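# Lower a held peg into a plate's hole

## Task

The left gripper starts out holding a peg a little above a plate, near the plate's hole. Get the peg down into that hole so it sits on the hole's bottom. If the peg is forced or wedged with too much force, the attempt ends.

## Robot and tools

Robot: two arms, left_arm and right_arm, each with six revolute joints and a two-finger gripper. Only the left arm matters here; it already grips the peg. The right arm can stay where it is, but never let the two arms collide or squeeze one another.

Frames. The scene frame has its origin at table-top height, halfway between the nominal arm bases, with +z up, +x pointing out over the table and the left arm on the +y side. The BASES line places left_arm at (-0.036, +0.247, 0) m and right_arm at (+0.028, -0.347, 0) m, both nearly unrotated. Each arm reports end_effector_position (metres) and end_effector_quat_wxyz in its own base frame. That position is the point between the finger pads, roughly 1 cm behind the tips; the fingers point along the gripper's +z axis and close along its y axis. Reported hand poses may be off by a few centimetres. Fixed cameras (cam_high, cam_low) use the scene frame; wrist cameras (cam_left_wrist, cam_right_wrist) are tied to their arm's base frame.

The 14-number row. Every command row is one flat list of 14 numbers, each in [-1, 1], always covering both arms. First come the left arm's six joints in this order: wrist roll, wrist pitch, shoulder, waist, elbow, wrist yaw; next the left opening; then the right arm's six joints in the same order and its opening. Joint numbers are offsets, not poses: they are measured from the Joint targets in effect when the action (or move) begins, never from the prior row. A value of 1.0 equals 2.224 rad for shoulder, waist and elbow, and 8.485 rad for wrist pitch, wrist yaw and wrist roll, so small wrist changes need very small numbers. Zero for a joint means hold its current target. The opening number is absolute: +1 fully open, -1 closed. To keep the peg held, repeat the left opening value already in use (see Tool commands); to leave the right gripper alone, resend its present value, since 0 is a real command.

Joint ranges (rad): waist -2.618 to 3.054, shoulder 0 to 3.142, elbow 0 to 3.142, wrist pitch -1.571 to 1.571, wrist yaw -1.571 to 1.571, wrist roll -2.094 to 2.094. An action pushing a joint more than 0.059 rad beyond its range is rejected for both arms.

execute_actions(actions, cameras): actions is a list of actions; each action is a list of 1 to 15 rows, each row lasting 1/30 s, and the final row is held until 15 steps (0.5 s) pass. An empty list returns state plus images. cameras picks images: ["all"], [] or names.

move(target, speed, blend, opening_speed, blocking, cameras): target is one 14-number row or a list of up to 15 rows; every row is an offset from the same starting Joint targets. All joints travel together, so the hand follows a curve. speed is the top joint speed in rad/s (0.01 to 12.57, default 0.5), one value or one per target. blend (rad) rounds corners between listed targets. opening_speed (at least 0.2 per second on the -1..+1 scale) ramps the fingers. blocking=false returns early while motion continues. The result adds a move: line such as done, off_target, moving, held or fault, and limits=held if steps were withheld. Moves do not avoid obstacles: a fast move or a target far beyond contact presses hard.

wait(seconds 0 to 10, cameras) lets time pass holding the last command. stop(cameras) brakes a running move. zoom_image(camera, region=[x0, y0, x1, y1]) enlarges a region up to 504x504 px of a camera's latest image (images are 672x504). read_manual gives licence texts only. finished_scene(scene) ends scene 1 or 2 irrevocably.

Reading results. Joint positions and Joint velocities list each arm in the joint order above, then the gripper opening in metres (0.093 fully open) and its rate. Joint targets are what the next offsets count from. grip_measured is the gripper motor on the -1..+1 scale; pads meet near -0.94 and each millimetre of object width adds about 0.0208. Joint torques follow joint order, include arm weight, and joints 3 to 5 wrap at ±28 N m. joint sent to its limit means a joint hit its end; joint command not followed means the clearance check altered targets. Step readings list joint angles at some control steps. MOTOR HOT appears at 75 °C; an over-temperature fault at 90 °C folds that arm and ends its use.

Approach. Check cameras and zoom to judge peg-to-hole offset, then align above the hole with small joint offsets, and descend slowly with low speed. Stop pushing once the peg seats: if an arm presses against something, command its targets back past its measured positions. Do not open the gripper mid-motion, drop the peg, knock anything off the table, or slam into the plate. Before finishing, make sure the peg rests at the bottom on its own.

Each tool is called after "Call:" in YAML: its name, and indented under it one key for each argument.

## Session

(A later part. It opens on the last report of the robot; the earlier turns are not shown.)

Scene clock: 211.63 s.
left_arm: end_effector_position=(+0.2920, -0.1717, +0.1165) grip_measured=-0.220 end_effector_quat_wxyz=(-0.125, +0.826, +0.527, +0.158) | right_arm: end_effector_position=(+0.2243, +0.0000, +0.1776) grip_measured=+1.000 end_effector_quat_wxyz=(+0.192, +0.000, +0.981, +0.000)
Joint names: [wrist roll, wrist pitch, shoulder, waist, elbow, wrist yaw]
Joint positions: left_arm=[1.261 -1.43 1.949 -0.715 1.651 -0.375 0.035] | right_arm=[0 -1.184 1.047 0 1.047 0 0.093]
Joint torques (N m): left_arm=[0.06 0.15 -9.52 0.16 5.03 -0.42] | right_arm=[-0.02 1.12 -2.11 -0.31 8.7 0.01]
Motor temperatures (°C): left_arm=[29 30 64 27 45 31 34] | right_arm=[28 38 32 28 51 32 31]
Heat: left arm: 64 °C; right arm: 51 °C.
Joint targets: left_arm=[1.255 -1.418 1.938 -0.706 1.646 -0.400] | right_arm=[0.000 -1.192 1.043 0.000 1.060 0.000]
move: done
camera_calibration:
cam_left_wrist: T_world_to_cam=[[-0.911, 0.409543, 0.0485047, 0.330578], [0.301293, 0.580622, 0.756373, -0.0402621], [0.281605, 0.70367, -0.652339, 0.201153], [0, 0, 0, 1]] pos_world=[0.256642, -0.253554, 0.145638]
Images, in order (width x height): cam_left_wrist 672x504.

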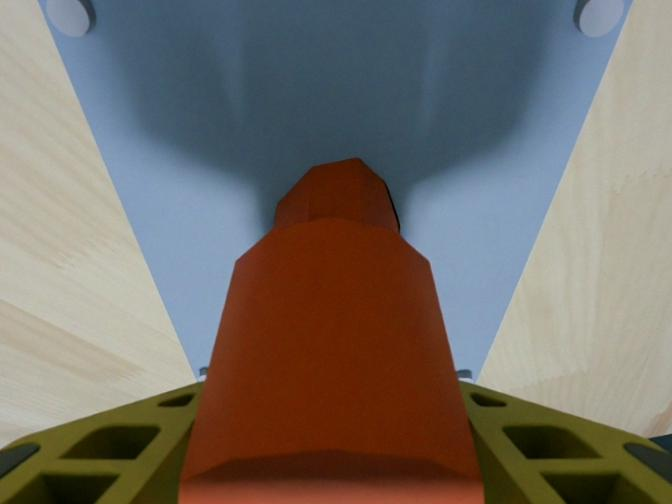

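Call:
move:
  target: [0, 0, 0, 0.00135, 0, 0, -0.921165, 0, 0, 0, 0, 0, 0, 1.0]
  speed: 0.05
  cameras: ["cam_left_wrist"]

Call:
zoom_image:
  camera: "cam_left_wrist"
  region: [260, 130, 420, 240]

Scene clock: 213.80 s.
left_arm: end_effector_position=(+0.2920, -0.1717, +0.1165) grip_measured=-0.220 end_effector_quat_wxyz=(-0.125, +0.826, +0.527, +0.158) | right_arm: end_effector_position=(+0.2243, +0.0000, +0.1776) grip_measured=+1.000 end_effector_quat_wxyz=(+0.192, +0.000, +0.981, +0.000)
Joint names: [wrist roll, wrist pitch, shoulder, waist, elbow, wrist yaw]
Joint positions: left_arm=[1.261 -1.43 1.949 -0.715 1.651 -0.375 0.035] | right_arm=[0 -1.184 1.047 0 1.047 0 0.093]
Joint torques (N m): left_arm=[0.08 0.16 -9.32 0.38 4.83 -0.36] | right_arm=[0.02 1.09 -2.24 -0.02 8.57 -0.02]
Motor temperatures (°C): left_arm=[29 30 64 27 45 31 34] | right_arm=[28 38 32 28 51 32 31]
Heat: left arm: 64 °C; right arm: 51 °C.
Joint targets: left_arm=[1.255 -1.418 1.938 -0.703 1.646 -0.400] | right_arm=[0.000 -1.192 1.043 0.000 1.060 0.000]
move: done
camera_calibration:
cam_left_wrist: T_world_to_cam=[[-0.911, 0.409543, 0.0485047, 0.330578], [0.301293, 0.580622, 0.756373, -0.0402621], [0.281605, 0.70367, -0.652339, 0.201153], [0, 0, 0, 1]] pos_world=[0.256642, -0.253554, 0.145638]
Images, in order (width x height): cam_left_wrist 672x504.

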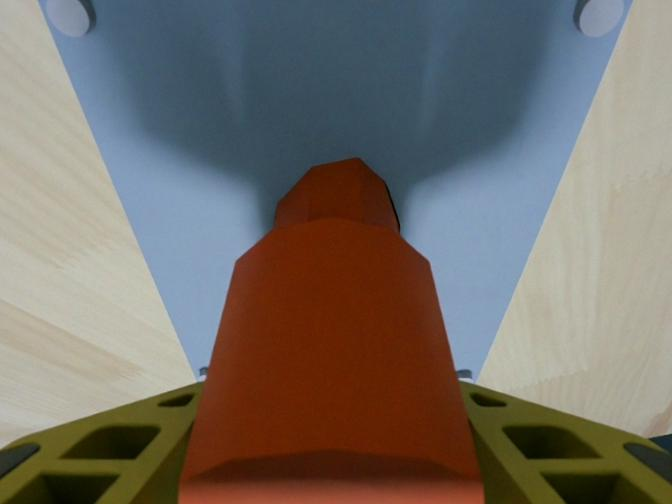

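Scaled by 3.150 from the camera's 672x504 image, which has a finer 960x720 frame.

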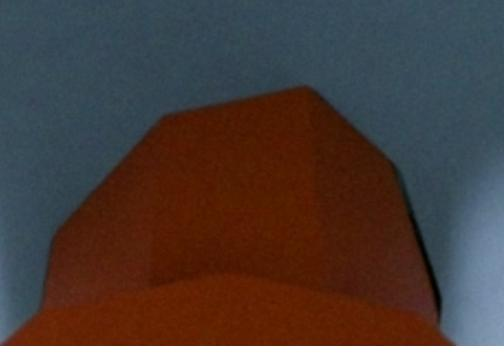

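Call:
move:
  target: [0, 0, 0, 0.00125, 0, 0, -0.921165, 0, 0, 0, 0, 0, 0, 1.0]
  speed: 0.05
  cameras: ["cam_left_wrist"]

Call:
zoom_image:
  camera: "cam_left_wrist"
  region: [260, 130, 420, 240]

Scene clock: 217.27 s.
left_arm: end_effector_position=(+0.2921, -0.1715, +0.1165) grip_measured=-0.220 end_effector_quat_wxyz=(-0.125, +0.826, +0.527, +0.158) | right_arm: end_effector_position=(+0.2243, +0.0000, +0.1776) grip_measured=+1.000 end_effector_quat_wxyz=(+0.192, +0.000, +0.981, +0.000)
Joint names: [wrist roll, wrist pitch, shoulder, waist, elbow, wrist yaw]
Joint positions: left_arm=[1.261 -1.43 1.949 -0.714 1.651 -0.375 0.035] | right_arm=[0 -1.184 1.047 0 1.047 0 0.093]
Joint torques (N m): left_arm=[0 0.2 -9.92 0.59 5.19 -0.41] | right_arm=[0.05 0.99 -2.25 -0.21 8.9 0.03]
Motor temperatures (°C): left_arm=[29 30 64 28 45 31 34] | right_arm=[28 38 32 28 51 32 31]
Heat: left arm: 64 °C; right arm: 51 °C.
Joint targets: left_arm=[1.255 -1.418 1.938 -0.700 1.646 -0.400] | right_arm=[0.000 -1.192 1.043 0.000 1.060 0.000]
move: done
camera_calibration:
cam_left_wrist: T_world_to_cam=[[-0.91131, 0.408853, 0.0485158, 0.330584], [0.300844, 0.580807, 0.75641, -0.0402823], [0.281082, 0.703919, -0.652296, 0.201146], [0, 0, 0, 1]] pos_world=[0.256845, -0.253354, 0.145638]
Images, in order (width x height): cam_left_wrist 672x504.

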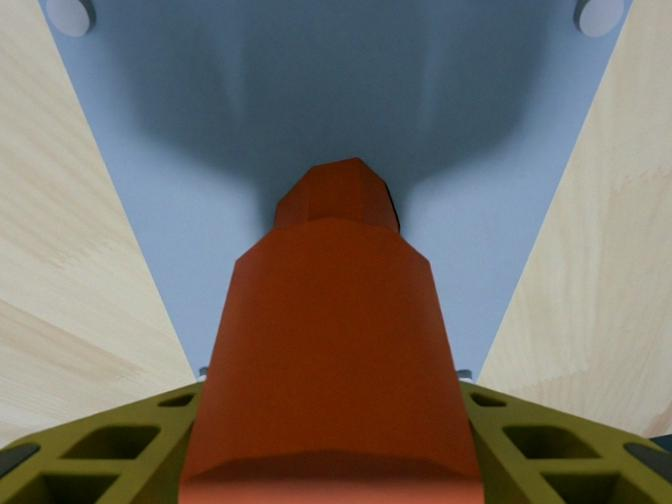

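Scaled by 3.150 from the camera's 672x504 image, which has a finer 960x720 frame.

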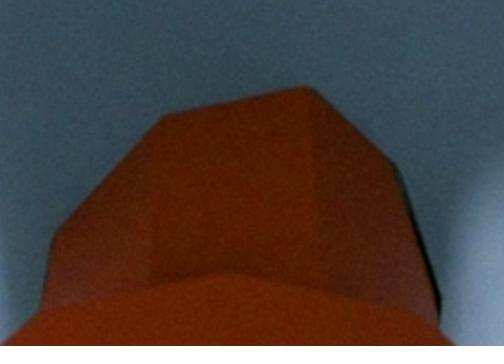

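Call:
move:
  target: [0, -0.00424, 0, -0.0031, 0.01978, 0, -0.921165, 0, 0, 0, 0, 0, 0, 1.0]
  speed: 0.08
  cameras: ["cam_left_wrist"]

Call:
zoom_image:
  camera: "cam_left_wrist"
  region: [260, 130, 420, 240]

Scene clock: 227.27 s.
left_arm: end_effector_position=(+0.2927, -0.1710, +0.1180) grip_measured=-0.220 end_effector_quat_wxyz=(-0.124, +0.825, +0.528, +0.158) | right_arm: end_effector_position=(+0.2243, +0.0000, +0.1776) grip_measured=+1.000 end_effector_quat_wxyz=(+0.192, +0.000, +0.981, +0.000)
Joint names: [wrist roll, wrist pitch, shoulder, waist, elbow, wrist yaw]
Joint positions: left_arm=[1.261 -1.436 1.949 -0.712 1.657 -0.375 0.035] | right_arm=[0 -1.184 1.047 0 1.047 0 0.093]
Joint torques (N m): left_arm=[0.08 -0.11 -9.47 -0.27 8.36 -0.42] | right_arm=[0.02 1.06 -2.44 -0.1 8.84 -0.01]
Motor temperatures (°C): left_arm=[29 30 63 28 45 31 34] | right_arm=[28 38 32 28 51 32 31]
Heat: left arm: 63 °C; right arm: 51 °C.
Joint targets: left_arm=[1.255 -1.454 1.938 -0.707 1.690 -0.400] | right_arm=[0.000 -1.192 1.043 0.000 1.060 0.000]
move: done
camera_calibration:
cam_left_wrist: T_world_to_cam=[[-0.912262, 0.406812, 0.0477655, 0.330827], [0.299084, 0.581888, 0.756277, -0.0411933], [0.279869, 0.704209, -0.652506, 0.202127], [0, 0, 0, 1]] pos_world=[0.257552, -0.252954, 0.14724]
Images, in order (width x height): cam_left_wrist 672x504.

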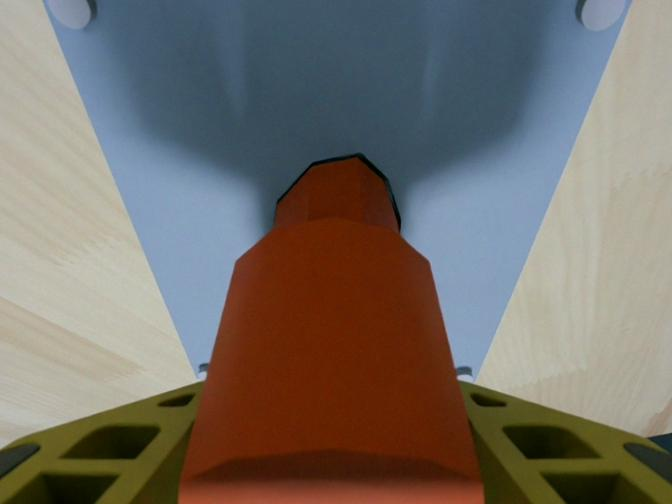

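Scaled by 3.150 from the camera's 672x504 image, which has a finer 960x720 frame.

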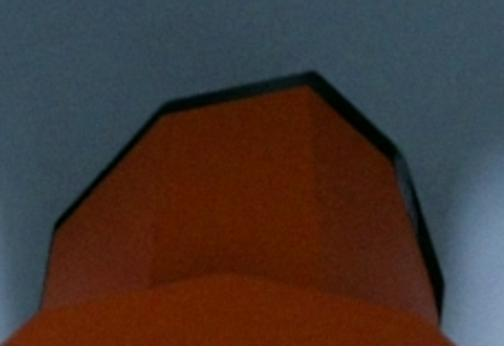

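Call:
zoom_image:
  camera: "cam_left_wrist"
  region: [260, 130, 340, 210]

Call:
zoom_image:
  camera: "cam_left_wrist"
  region: [340, 145, 420, 225]

Scaled by 6.300 from the camera's 672x504 image, which has a finer 960x720 frame.

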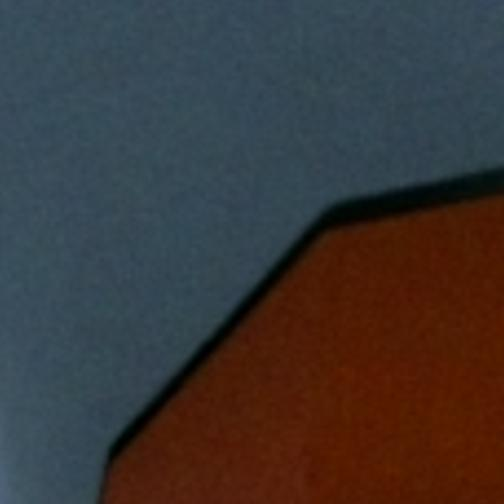

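Scaled by 6.300 from the camera's 672x504 image, which has a finer 960x720 frame.

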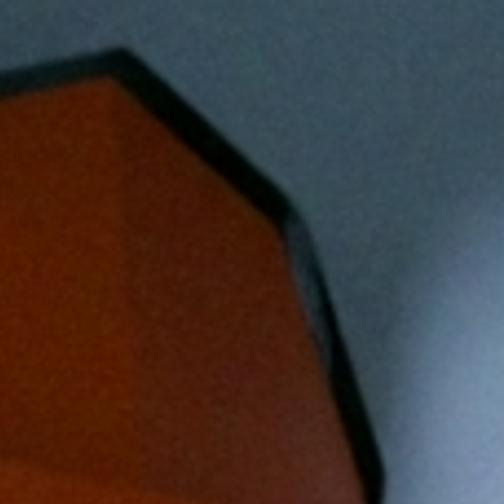

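Call:
move:
  target:
    - [0, 0.00295, 0, 0, -0.01484, 0, -0.921165, 0, 0, 0, 0, 0, 0, 1.0]
    - [0, 0.00514, 0, 0.00112, -0.0237, 0, -0.921165, 0, 0, 0, 0, 0, 0, 1.0]
  speed: 0.05
  cameras: ["cam_low", "cam_left_wrist"]

Call:
zoom_image:
  camera: "cam_left_wrist"
  region: [260, 130, 420, 240]

Call:
zoom_image:
  camera: "cam_low"
  region: [230, 190, 320, 280]

Scene clock: 240.17 s.
left_arm: end_effector_position=(+0.2927, -0.1699, +0.1134) grip_measured=-0.220 end_effector_quat_wxyz=(-0.125, +0.824, +0.529, +0.158) | right_arm: end_effector_position=(+0.2243, +0.0000, +0.1776) grip_measured=+1.000 end_effector_quat_wxyz=(+0.192, +0.000, +0.981, +0.000)
Joint names: [wrist roll, wrist pitch, shoulder, waist, elbow, wrist yaw]
Joint positions: left_arm=[1.261 -1.418 1.949 -0.709 1.638 -0.376 0.035] | right_arm=[0 -1.184 1.047 0 1.047 0 0.093]
Joint torques (N m): left_arm=[0.07 0.12 -9.48 -0.08 5.48 -0.4] | right_arm=[-0.03 1.05 -2.45 -0.14 8.72 0.03]
Motor temperatures (°C): left_arm=[29 30 63 28 47 31 34] | right_arm=[28 38 32 28 51 32 31]
Heat: left arm: 63 °C; right arm: 51 °C.
Joint targets: left_arm=[1.255 -1.410 1.938 -0.704 1.637 -0.400] | right_arm=[0.000 -1.192 1.043 0.000 1.060 0.000]
move: done
camera_calibration:
cam_left_wrist: T_world_to_cam=[[-0.913164, 0.404671, 0.0487214, 0.330395], [0.298192, 0.581782, 0.75671, -0.0381372], [0.277873, 0.705529, -0.651932, 0.199061], [0, 0, 0, 1]] pos_world=[0.257763, -0.251957, 0.142536]
Images, in order (width x height): cam_low 672x504, cam_left_wrist 672x504.

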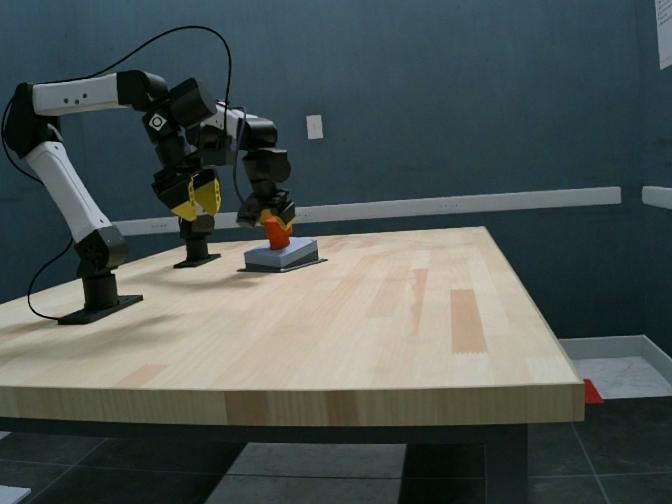

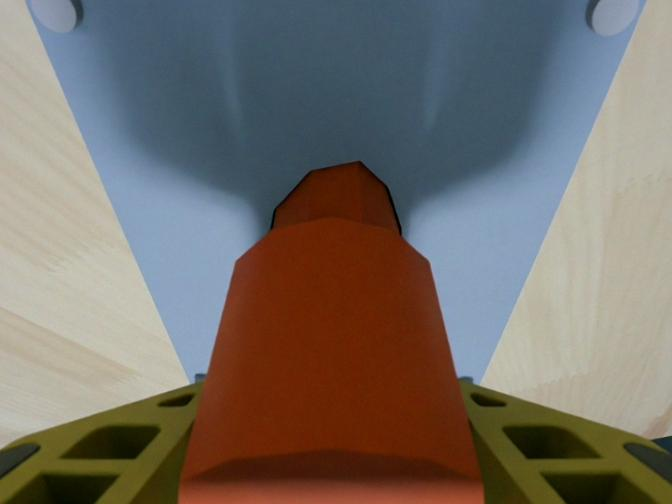

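Scaled by 3.150 from the camera's 672x504 image, which has a finer 960x720 frame.

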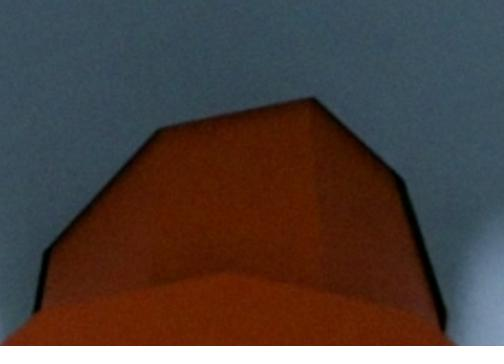

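Scaled by 5.600 from the camera's 672x504 image, which has a finer 960x720 frame.

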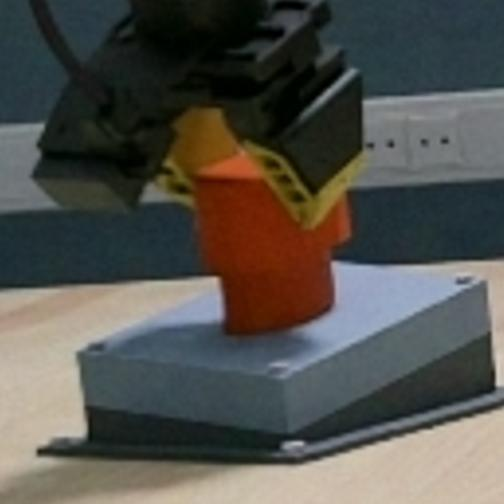

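Call:
move:
  target: [0, 0.00278, 0, 0.0011, -0.0106, 0, -0.921165, 0, 0, 0, 0, 0, 0, 1.0]
  speed: 0.04
  cameras: ["cam_low", "cam_left_wrist"]

Call:
zoom_image:
  camera: "cam_left_wrist"
  region: [260, 130, 420, 240]

Call:
zoom_image:
  camera: "cam_low"
  region: [230, 190, 320, 280]

Scene clock: 243.33 s.
left_arm: end_effector_position=(+0.2927, -0.1691, +0.1074) grip_measured=-0.220 end_effector_quat_wxyz=(-0.125, +0.824, +0.530, +0.158) | right_arm: end_effector_position=(+0.2243, +0.0000, +0.1776) grip_measured=+1.000 end_effector_quat_wxyz=(+0.192, +0.000, +0.981, +0.000)
Joint names: [wrist roll, wrist pitch, shoulder, waist, elbow, wrist yaw]
Joint positions: left_arm=[1.261 -1.394 1.949 -0.708 1.614 -0.376 0.035] | right_arm=[0 -1.184 1.047 0 1.047 0 0.093]
Joint torques (N m): left_arm=[0.05 0.06 -9.55 -0.29 5.39 -0.35] | right_arm=[0.02 1.07 -2.39 -0.39 8.88 0]
Motor temperatures (°C): left_arm=[29 30 63 28 46 31 34] | right_arm=[28 38 32 28 51 32 31]
Heat: left arm: 63 °C; right arm: 51 °C.
Joint targets: left_arm=[1.255 -1.386 1.938 -0.702 1.613 -0.400] | right_arm=[0.000 -1.192 1.043 0.000 1.060 0.000]
move: done
camera_calibration:
cam_left_wrist: T_world_to_cam=[[-0.913934, 0.402972, 0.0483456, 0.330417], [0.29687, 0.582518, 0.756664, -0.0335344], [0.276753, 0.705894, -0.652014, 0.194991], [0, 0, 0, 1]] pos_world=[0.25797, -0.251257, 0.136537]
Images, in order (width x height): cam_low 672x504, cam_left_wrist 672x504.

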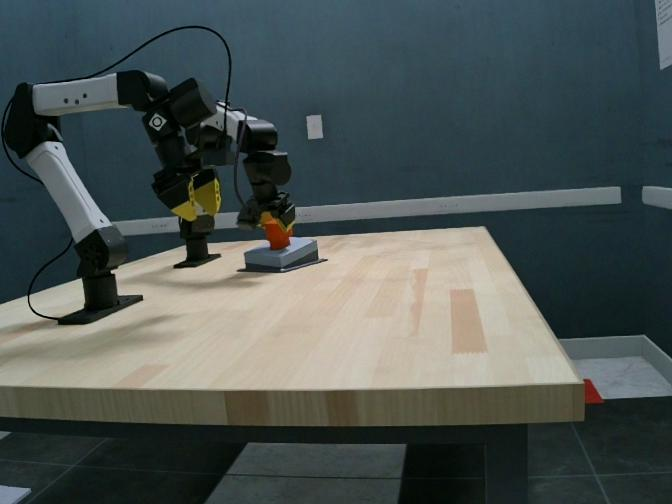

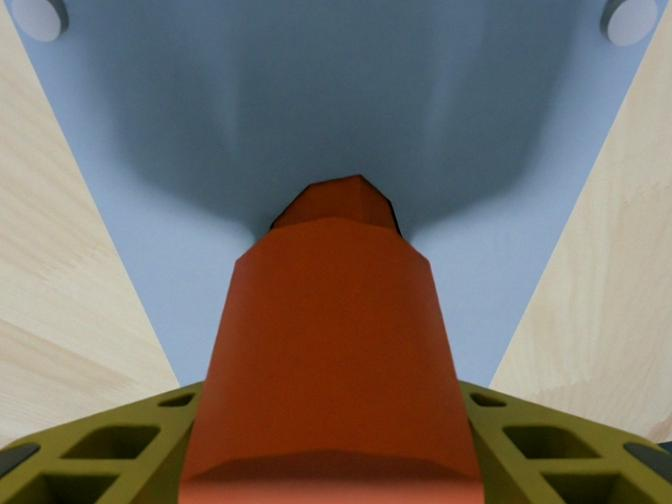

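Scaled by 3.150 from the camera's 672x504 image, which has a finer 960x720 frame.

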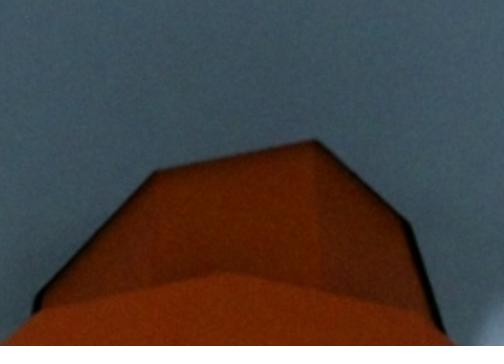

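Scaled by 5.600 from the camera's 672x504 image, which has a finer 960x720 frame.

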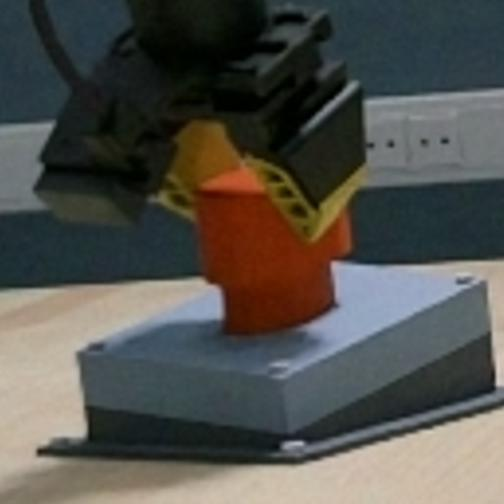

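Call:
move:
  target: [0, 0.00278, 0, 0.00135, -0.0106, 0, -0.921165, 0, 0, 0, 0, 0, 0, 1.0]
  speed: 0.04
  cameras: ["cam_low", "cam_left_wrist"]

Call:
zoom_image:
  camera: "cam_left_wrist"
  region: [260, 130, 420, 240]

Call:
zoom_image:
  camera: "cam_low"
  region: [230, 190, 320, 280]

Scene clock: 247.33 s.
left_arm: end_effector_position=(+0.2928, -0.1683, +0.1015) grip_measured=-0.220 end_effector_quat_wxyz=(-0.125, +0.823, +0.531, +0.158) | right_arm: end_effector_position=(+0.2243, +0.0000, +0.1776) grip_measured=+1.000 end_effector_quat_wxyz=(+0.192, +0.000, +0.981, +0.000)
Joint names: [wrist roll, wrist pitch, shoulder, waist, elbow, wrist yaw]
Joint positions: left_arm=[1.261 -1.369 1.949 -0.706 1.591 -0.376 0.035] | right_arm=[0 -1.184 1.047 0 1.047 0 0.093]
Joint torques (N m): left_arm=[0.1 0.1 -9.72 0.02 5.42 -0.37] | right_arm=[-0.01 1.02 -2.29 -0.17 8.79 -0.04]
Motor temperatures (°C): left_arm=[29 30 63 28 46 31 34] | right_arm=[28 38 32 28 51 32 31]
Heat: left arm: 63 °C; right arm: 51 °C.
Joint targets: left_arm=[1.255 -1.363 1.938 -0.699 1.590 -0.400] | right_arm=[0.000 -1.192 1.043 0.000 1.060 0.000]
move: done
camera_calibration:
cam_left_wrist: T_world_to_cam=[[-0.914764, 0.401257, 0.0469004, 0.330574], [0.294886, 0.583853, 0.756412, -0.0287384], [0.276132, 0.705769, -0.652412, 0.19084], [0, 0, 0, 1]] pos_world=[0.258175, -0.250555, 0.130741]
Images, in order (width x height): cam_low 672x504, cam_left_wrist 672x504.

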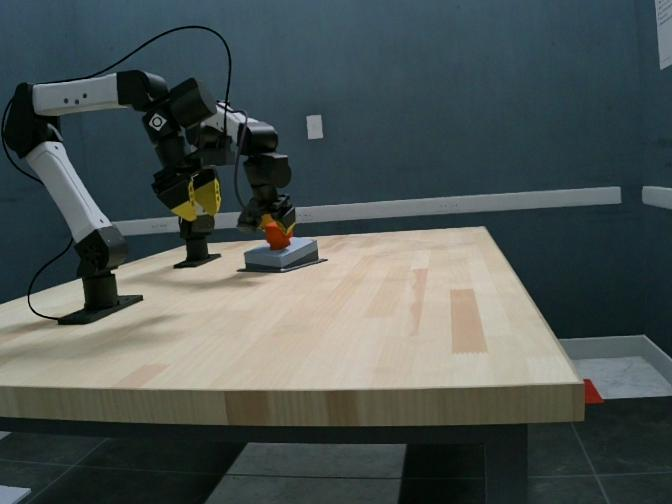

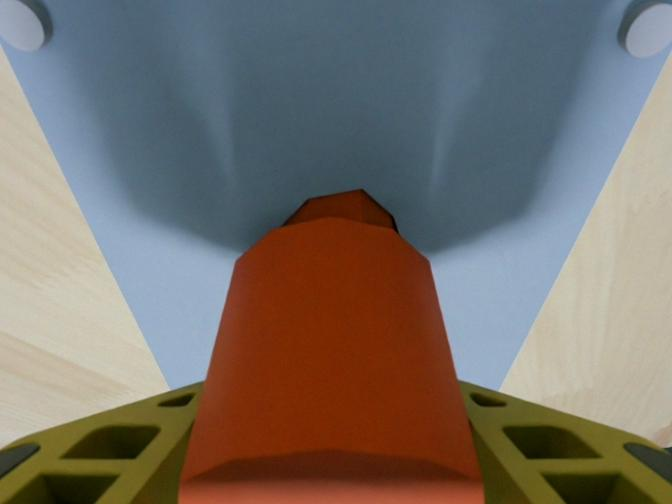

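Scaled by 3.150 from the camera's 672x504 image, which has a finer 960x720 frame.

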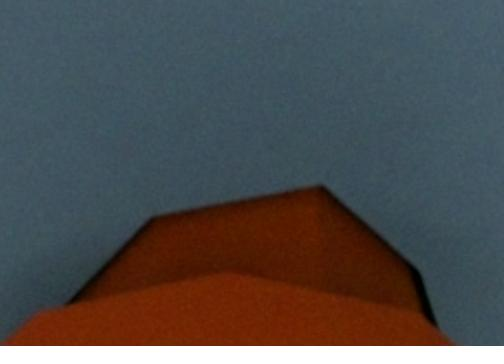

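Scaled by 5.600 from the camera's 672x504 image, which has a finer 960x720 frame.

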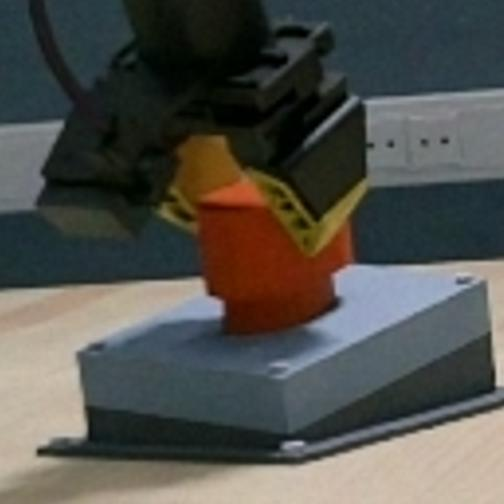

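Call:
move:
  target: [0, 0.00302, 0, 0.0011, -0.01151, 0, -0.921165, 0, 0, 0, 0, 0, 0, 1.0]
  speed: 0.04
  cameras: ["cam_low"]

Call:
zoom_image:
  camera: "cam_low"
  region: [240, 210, 310, 270]

Scene clock: 250.93 s.
left_arm: end_effector_position=(+0.2927, -0.1678, +0.0984) grip_measured=-0.220 end_effector_quat_wxyz=(-0.125, +0.823, +0.531, +0.158) | right_arm: end_effector_position=(+0.2243, +0.0000, +0.1776) grip_measured=+1.000 end_effector_quat_wxyz=(+0.192, +0.000, +0.981, +0.000)
Joint names: [wrist roll, wrist pitch, shoulder, waist, elbow, wrist yaw]
Joint positions: left_arm=[1.261 -1.357 1.949 -0.705 1.579 -0.376 0.035] | right_arm=[0 -1.184 1.047 0 1.047 0 0.093]
Joint torques (N m): left_arm=[0.09 0.17 -9.69 0.05 4.16 -0.39] | right_arm=[0.02 1.01 -2.25 -0.18 9.01 0.05]
Motor temperatures (°C): left_arm=[29 30 63 28 46 31 34] | right_arm=[28 38 32 28 51 32 31]
Heat: left arm: 63 °C; right arm: 51 °C.
Joint targets: left_arm=[1.255 -1.337 1.938 -0.696 1.564 -0.400] | right_arm=[0.000 -1.192 1.043 0.000 1.060 0.000]
move: done
Images, in order (width x height): cam_low 672x504.

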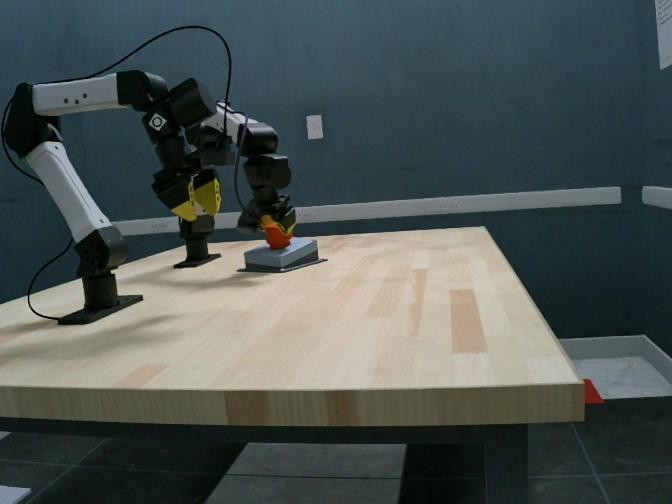

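Scaled by 7.200 from the camera's 672x504 image, which has a finer 960x720 frame.

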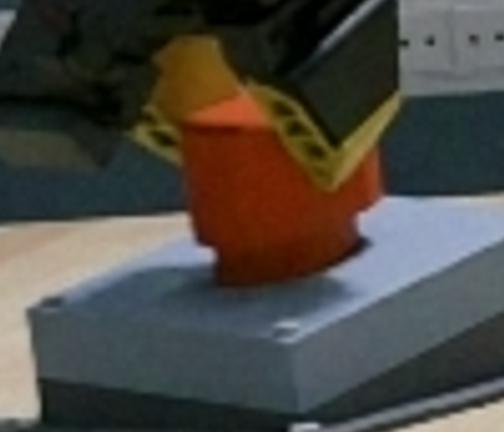

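Call:
move:
  target: [0, 0.0008, 0, 0.0, -0.0054, 0, -0.921165, 0, 0, 0, 0, 0, 0, 1.0]
  speed: 0.04
  cameras: ["cam_left_wrist", "cam_low"]

Call:
zoom_image:
  camera: "cam_left_wrist"
  region: [260, 150, 420, 260]

Call:
zoom_image:
  camera: "cam_low"
  region: [240, 210, 310, 270]

Scene clock: 254.60 s.
left_arm: end_effector_position=(+0.2928, -0.1678, +0.0979) grip_measured=-0.220 end_effector_quat_wxyz=(-0.125, +0.823, +0.530, +0.160) | right_arm: end_effector_position=(+0.2243, +0.0000, +0.1776) grip_measured=+1.000 end_effector_quat_wxyz=(+0.192, +0.000, +0.981, +0.000)
Joint names: [wrist roll, wrist pitch, shoulder, waist, elbow, wrist yaw]
Joint positions: left_arm=[1.261 -1.354 1.949 -0.706 1.576 -0.379 0.035] | right_arm=[0 -1.184 1.047 0 1.047 0 0.093]
Joint torques (N m): left_arm=[0.07 0.29 -9.61 0.12 3.14 -0.35] | right_arm=[0 1.01 -2.43 -0.25 8.75 0.06]
Motor temperatures (°C): left_arm=[29 30 63 28 45 31 34] | right_arm=[28 38 32 28 51 32 31]
Heat: left arm: 63 °C; right arm: 51 °C.
Joint targets: left_arm=[1.255 -1.330 1.938 -0.696 1.552 -0.400] | right_arm=[0.000 -1.192 1.043 0.000 1.060 0.000]
move: done
camera_calibration:
cam_left_wrist: T_world_to_cam=[[-0.914659, 0.401612, 0.0459027, 0.330558], [0.293603, 0.581998, 0.758337, -0.0263857], [0.277842, 0.707097, -0.650244, 0.187614], [0, 0, 0, 1]] pos_world=[0.257968, -0.250061, 0.126831]
Images, in order (width x height): cam_low 672x504, cam_left_wrist 672x504.

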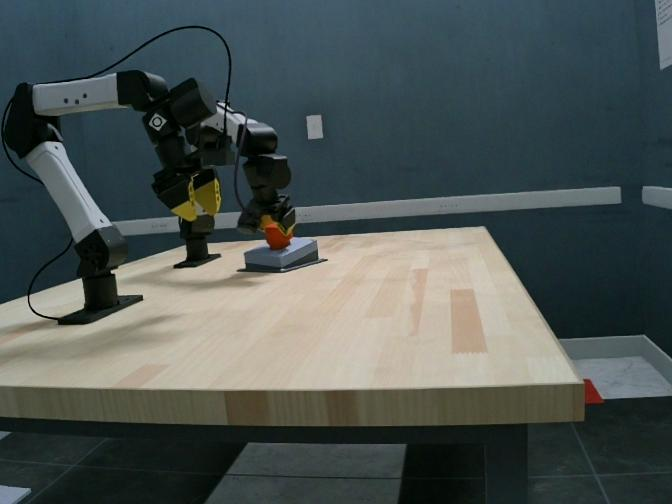

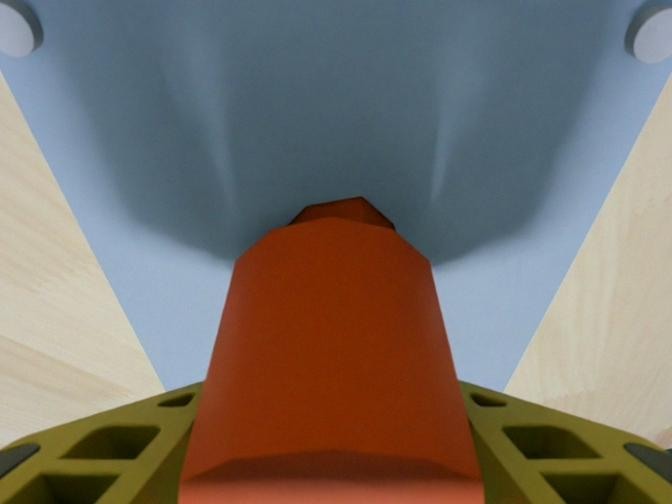

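Scaled by 3.150 from the camera's 672x504 image, which has a finer 960x720 frame.

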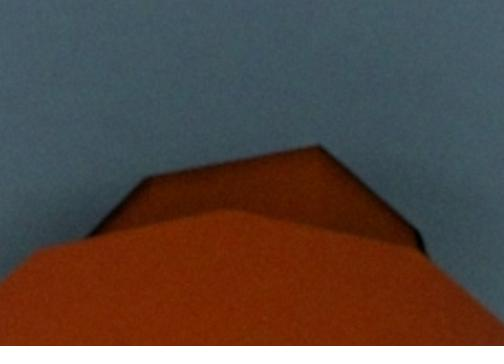

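Scaled by 7.200 from the camera's 672x504 image, which has a finer 960x720 frame.

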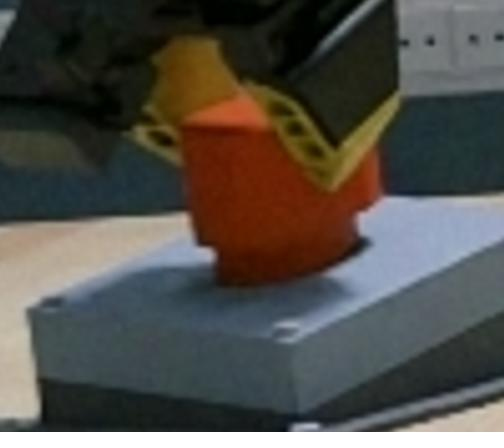

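Call:
move:
  target:
    - [0, -0.00295, 0, -0.0031, 0.0148, 0, -0.921165, 0, 0, 0, 0, 0, 0, 1.0]
    - [0, -0.00295, 0, -0.0031, 0.0148, 0, 1.0, 0, 0, 0, 0, 0, 0, 1.0]
  speed: 0.06
  opening_speed: 1.5
  cameras: ["cam_left_wrist", "cam_low"]

Call:
zoom_image:
  camera: "cam_low"
  region: [240, 210, 310, 270]

Scene clock: 267.77 s.
left_arm: end_effector_position=(+0.2932, -0.1676, +0.0982) grip_measured=+1.000 end_effector_quat_wxyz=(-0.125, +0.823, +0.529, +0.163) | right_arm: end_effector_position=(+0.2243, +0.0000, +0.1776) grip_measured=+1.000 end_effector_quat_wxyz=(+0.192, +0.000, +0.981, +0.000)
Joint names: [wrist roll, wrist pitch, shoulder, waist, elbow, wrist yaw]
Joint positions: left_arm=[1.261 -1.354 1.949 -0.708 1.576 -0.385 0.093] | right_arm=[0 -1.184 1.047 0 1.047 0 0.093]
Joint torques (N m): left_arm=[0.11 0 -9.58 -0.27 6.41 -0.34] | right_arm=[0.05 1.06 -2.28 -0.13 8.91 0.02]
Motor temperatures (°C): left_arm=[29 30 63 28 44 31 34] | right_arm=[28 38 32 28 51 32 31]
Heat: left arm: 63 °C; right arm: 51 °C.
Joint targets: left_arm=[1.255 -1.355 1.938 -0.703 1.585 -0.400] | right_arm=[0.000 -1.192 1.043 0.000 1.060 0.000]
move: done
camera_calibration:
cam_left_wrist: T_world_to_cam=[[-0.913975, 0.403417, 0.0436298, 0.331215], [0.291532, 0.578063, 0.762137, -0.0273884], [0.282238, 0.709293, -0.645945, 0.186222], [0, 0, 0, 1]] pos_world=[0.258148, -0.249871, 0.126712]
Images, in order (width x height): cam_low 672x504, cam_left_wrist 672x504.

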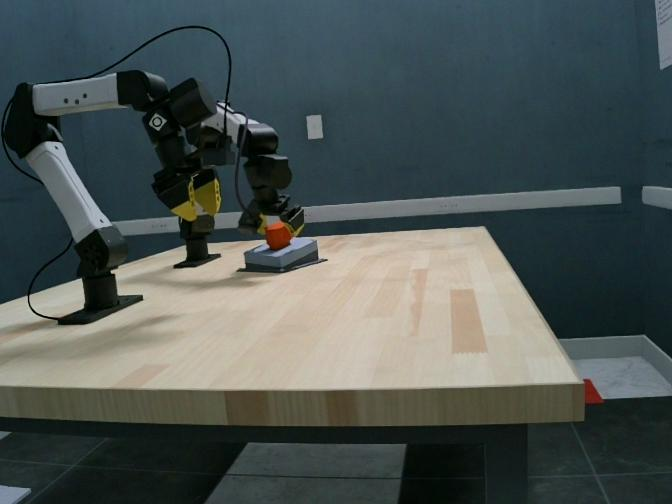

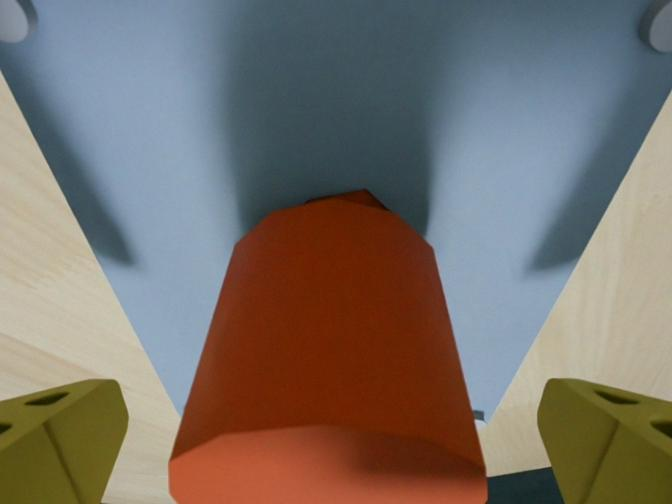

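Scaled by 7.200 from the camera's 672x504 image, which has a finer 960x720 frame.

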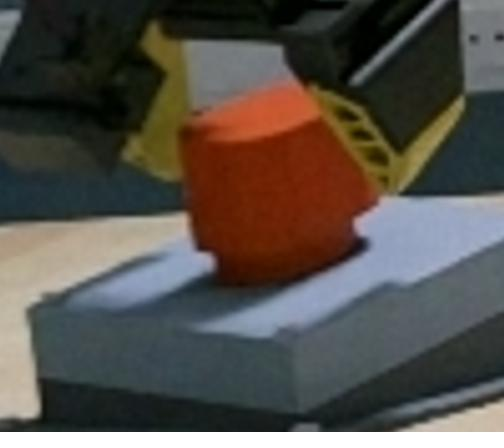

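Call:
move:
  target: [0, -0.02145, 0, -0.01034, 0.0872, 0, 1.0, 0, 0, 0, 0, 0, 0, 1.0]
  speed: 0.2
  cameras: ["cam_left_wrist", "cam_low", "cam_high"]

Call:
zoom_image:
  camera: "cam_low"
  region: [240, 210, 310, 270]

Call:
zoom_image:
  camera: "cam_left_wrist"
  region: [200, 80, 480, 280]

Scene clock: 274.50 s.
left_arm: end_effector_position=(+0.2945, -0.1749, +0.1427) grip_measured=+1.000 end_effector_quat_wxyz=(-0.118, +0.827, +0.525, +0.165) | right_arm: end_effector_position=(+0.2243, +0.0000, +0.1776) grip_measured=+1.000 end_effector_quat_wxyz=(+0.192, +0.000, +0.981, +0.000)
Joint names: [wrist roll, wrist pitch, shoulder, waist, elbow, wrist yaw]
Joint positions: left_arm=[1.261 -1.519 1.949 -0.722 1.754 -0.385 0.093] | right_arm=[0 -1.184 1.047 0 1.047 0 0.093]
Joint torques (N m): left_arm=[0.06 -0.16 -9.68 -1.25 7.69 -0.28] | right_arm=[0.04 1.12 -2.33 -0.25 9.06 0.08]
Motor temperatures (°C): left_arm=[29 30 63 28 44 31 34] | right_arm=[28 38 32 28 51 32 31]
Heat: left arm: 63 °C; right arm: 51 °C.
Joint targets: left_arm=[1.255 -1.537 1.938 -0.726 1.779 -0.400] | right_arm=[0.000 -1.192 1.043 0.000 1.060 0.000]
move: done
camera_calibration:
cam_left_wrist: T_world_to_cam=[[-0.908554, 0.41658, 0.0314735, 0.33581], [0.292291, 0.580036, 0.760345, -0.0570073], [0.298489, 0.700014, -0.648756, 0.213739], [0, 0, 0, 1]] pos_world=[0.257966, -0.256445, 0.17144]
Images, in order (width x height): cam_high 672x504, cam_low 672x504, cam_left_wrist 672x504.

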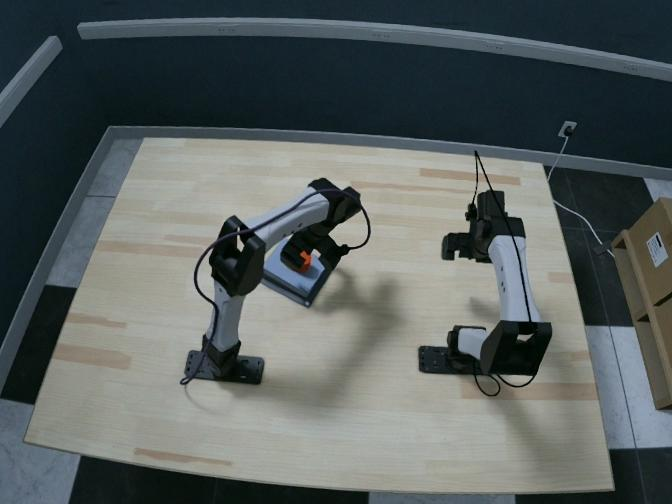

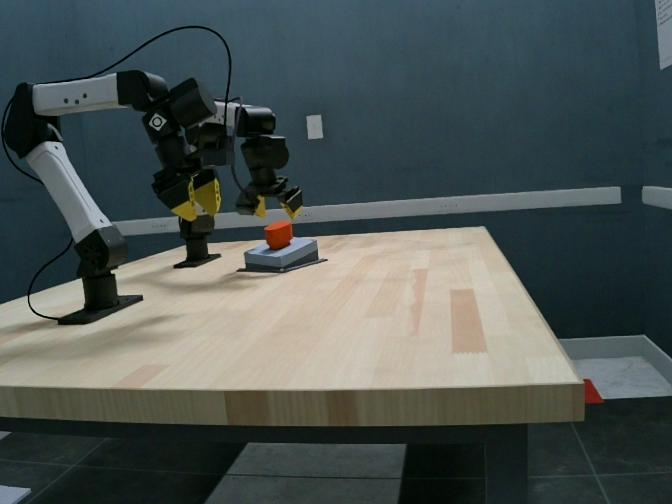

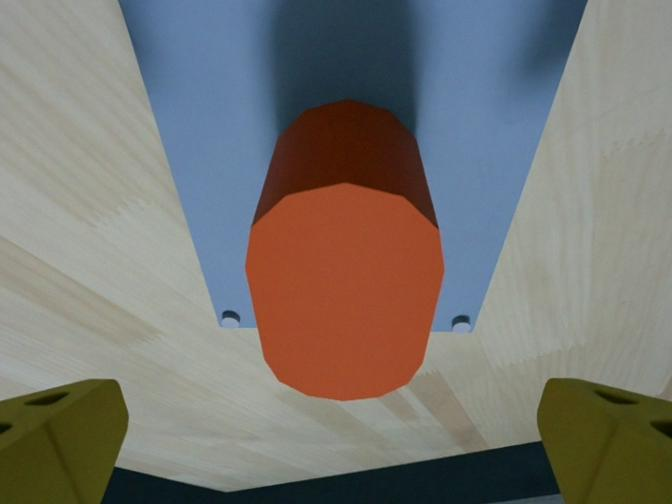

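Scaled by 7.200 from the camera's 672x504 image, which has a finer 960x720 frame.

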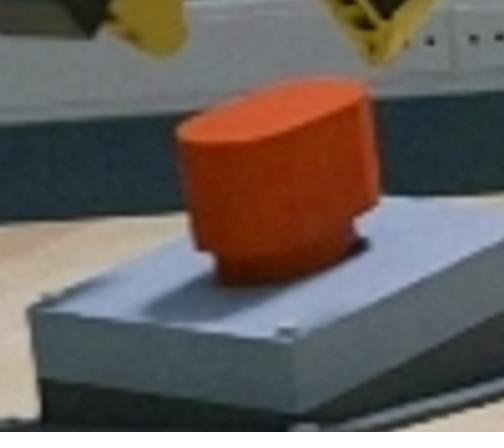

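Scaled by 1.800 from the camera's 672x504 image, which has a finer 960x720 frame.

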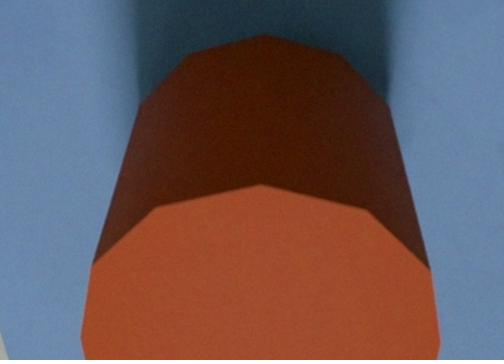

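Call:
move:
  target:
    - [0, 0, 0, 0, 0, 0, -0.85, 0, 0, 0, 0, 0, 0, 1.0]
    - [0, 0.0128, 0, 0, -0.0487, 0, -0.85, 0, 0, 0, 0, 0, 0, 1.0]
  speed: 0.06
  cameras: ["cam_low"]

Call:
zoom_image:
  camera: "cam_low"
  region: [240, 210, 310, 270]

Scene clock: 288.20 s.
left_arm: end_effector_position=(+0.2938, -0.1733, +0.1250) grip_measured=-0.848 end_effector_quat_wxyz=(-0.123, +0.827, +0.523, +0.168) | right_arm: end_effector_position=(+0.2243, +0.0000, +0.1776) grip_measured=+1.000 end_effector_quat_wxyz=(+0.192, +0.000, +0.981, +0.000)
Joint names: [wrist roll, wrist pitch, shoulder, waist, elbow, wrist yaw]
Joint positions: left_arm=[1.261 -1.454 1.949 -0.723 1.681 -0.393 0.005] | right_arm=[0 -1.184 1.047 0 1.047 0 0.093]
Joint torques (N m): left_arm=[0.05 0.31 -9.48 -0.77 4.75 -0.27] | right_arm=[0.01 1.08 -2.14 0.12 8.76 0]
Motor temperatures (°C): left_arm=[29 30 64 28 45 31 33] | right_arm=[28 37 32 28 52 32 31]
Heat: left arm: 64 °C; right arm: 52 °C.
Joint targets: left_arm=[1.255 -1.429 1.938 -0.726 1.671 -0.400] | right_arm=[0.000 -1.192 1.043 0.000 1.060 0.000]
move: done
Images, in order (width x height): cam_low 672x504.

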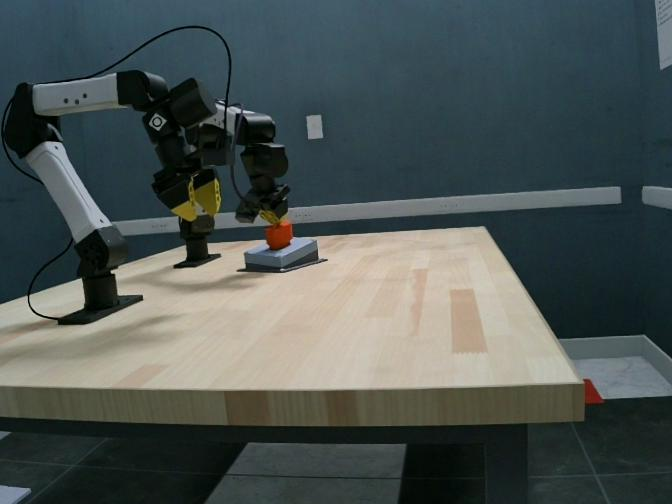

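Scaled by 7.200 from the camera's 672x504 image, which has a finer 960x720 frame.

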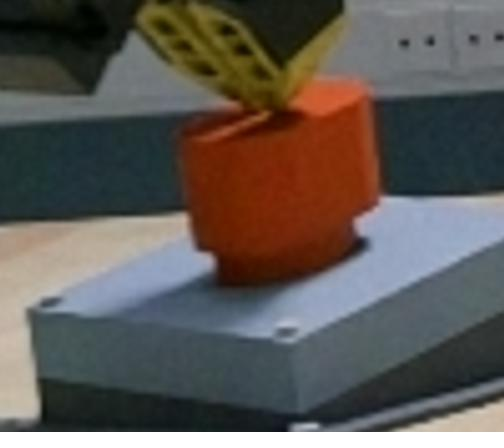

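Call:
move:
  target: [0, 0.0014, 0, 0, -0.0054, 0, -0.85, 0, 0, 0, 0, 0, 0, 1.0]
  speed: 0.06
  cameras: ["cam_low"]

Call:
zoom_image:
  camera: "cam_low"
  region: [240, 210, 310, 270]

Scene clock: 290.83 s.
left_arm: end_effector_position=(+0.2937, -0.1733, +0.1245) grip_measured=-0.848 end_effector_quat_wxyz=(-0.124, +0.827, +0.521, +0.171) | right_arm: end_effector_position=(+0.2243, +0.0000, +0.1776) grip_measured=+1.000 end_effector_quat_wxyz=(+0.192, +0.000, +0.981, +0.000)
Joint names: [wrist roll, wrist pitch, shoulder, waist, elbow, wrist yaw]
Joint positions: left_arm=[1.261 -1.452 1.949 -0.727 1.677 -0.4 0.005] | right_arm=[0 -1.184 1.047 0 1.047 0 0.093]
Joint torques (N m): left_arm=[0.11 0.42 -9.61 -0.68 3.85 -0.17] | right_arm=[0.04 1.07 -2.28 -0.18 8.79 -0.02]
Motor temperatures (°C): left_arm=[29 30 64 28 45 31 33] | right_arm=[28 37 32 28 52 32 31]
Heat: left arm: 64 °C; right arm: 52 °C.
Joint targets: left_arm=[1.255 -1.417 1.938 -0.726 1.659 -0.400] | right_arm=[0.000 -1.192 1.043 0.000 1.060 0.000]
move: done
Images, in order (width x height): cam_low 672x504.

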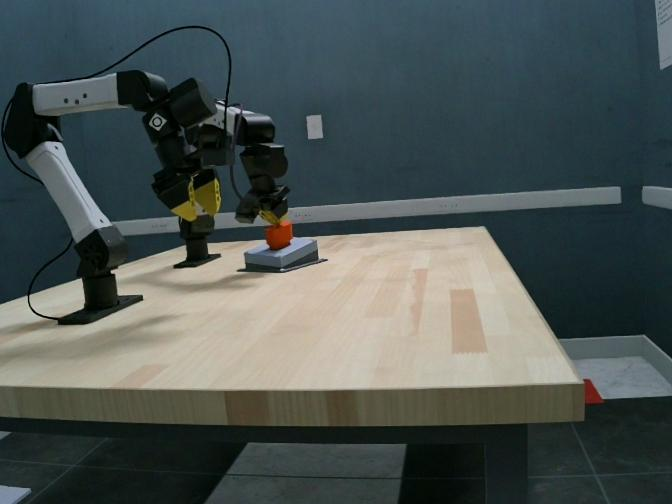

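Scaled by 7.200 from the camera's 672x504 image, which has a finer 960x720 frame.

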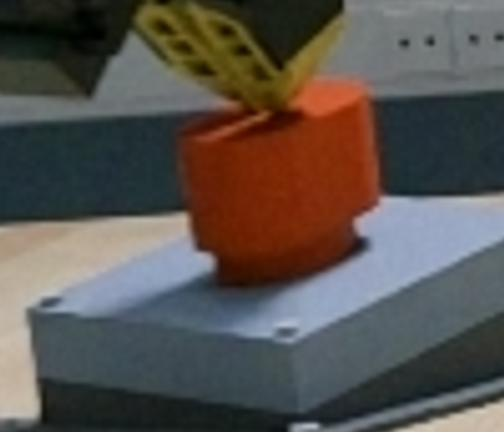

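Call:
move:
  target: [0, -0.01155, 0, 0, 0.0531, 0, -0.85, 0, 0, 0, 0, 0, 0, 1.0]
  speed: 0.2
  cameras: ["cam_low"]

Call:
zoom_image:
  camera: "cam_low"
  region: [240, 210, 310, 270]

Scene clock: 293.47 s.
left_arm: end_effector_position=(+0.2987, -0.1778, +0.1425) grip_measured=-0.848 end_effector_quat_wxyz=(-0.110, +0.826, +0.524, +0.175) | right_arm: end_effector_position=(+0.2243, +0.0000, +0.1776) grip_measured=+1.000 end_effector_quat_wxyz=(+0.192, +0.000, +0.981, +0.000)
Joint names: [wrist roll, wrist pitch, shoulder, waist, elbow, wrist yaw]
Joint positions: left_arm=[1.261 -1.497 1.949 -0.727 1.752 -0.4 0.005] | right_arm=[0 -1.184 1.047 0 1.047 0 0.093]
Joint torques (N m): left_arm=[0.03 -0.08 -9.54 -0.58 7.84 -0.09] | right_arm=[0.05 1.11 -2.29 -0.13 8.92 -0.01]
Motor temperatures (°C): left_arm=[29 30 64 28 45 31 33] | right_arm=[28 37 32 28 52 32 31]
Heat: left arm: 64 °C; right arm: 52 °C.
Joint targets: left_arm=[1.255 -1.515 1.938 -0.726 1.777 -0.400] | right_arm=[0.000 -1.192 1.043 0.000 1.060 0.000]
move: done
Images, in order (width x height): cam_low 672x504.

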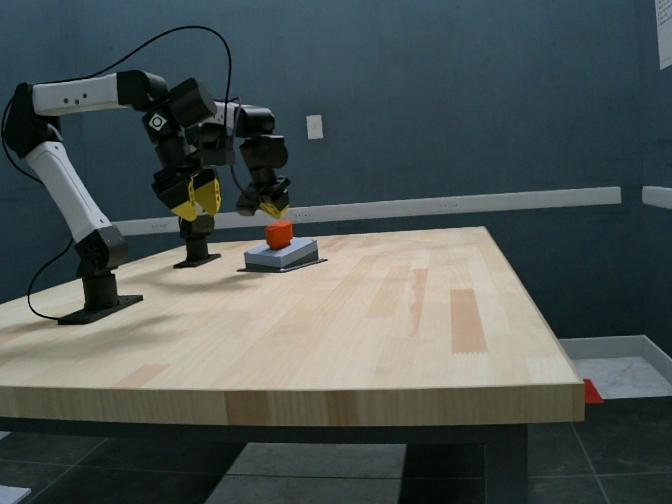

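Scaled by 7.200 from the camera's 672x504 image, which has a finer 960x720 frame.

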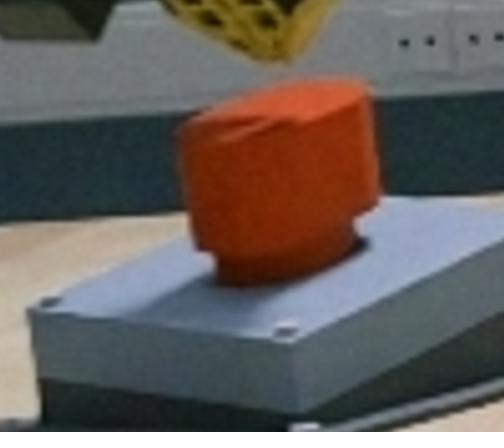

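Call:
finished_scene:
  scene: 2

The scene is finished: the task was done.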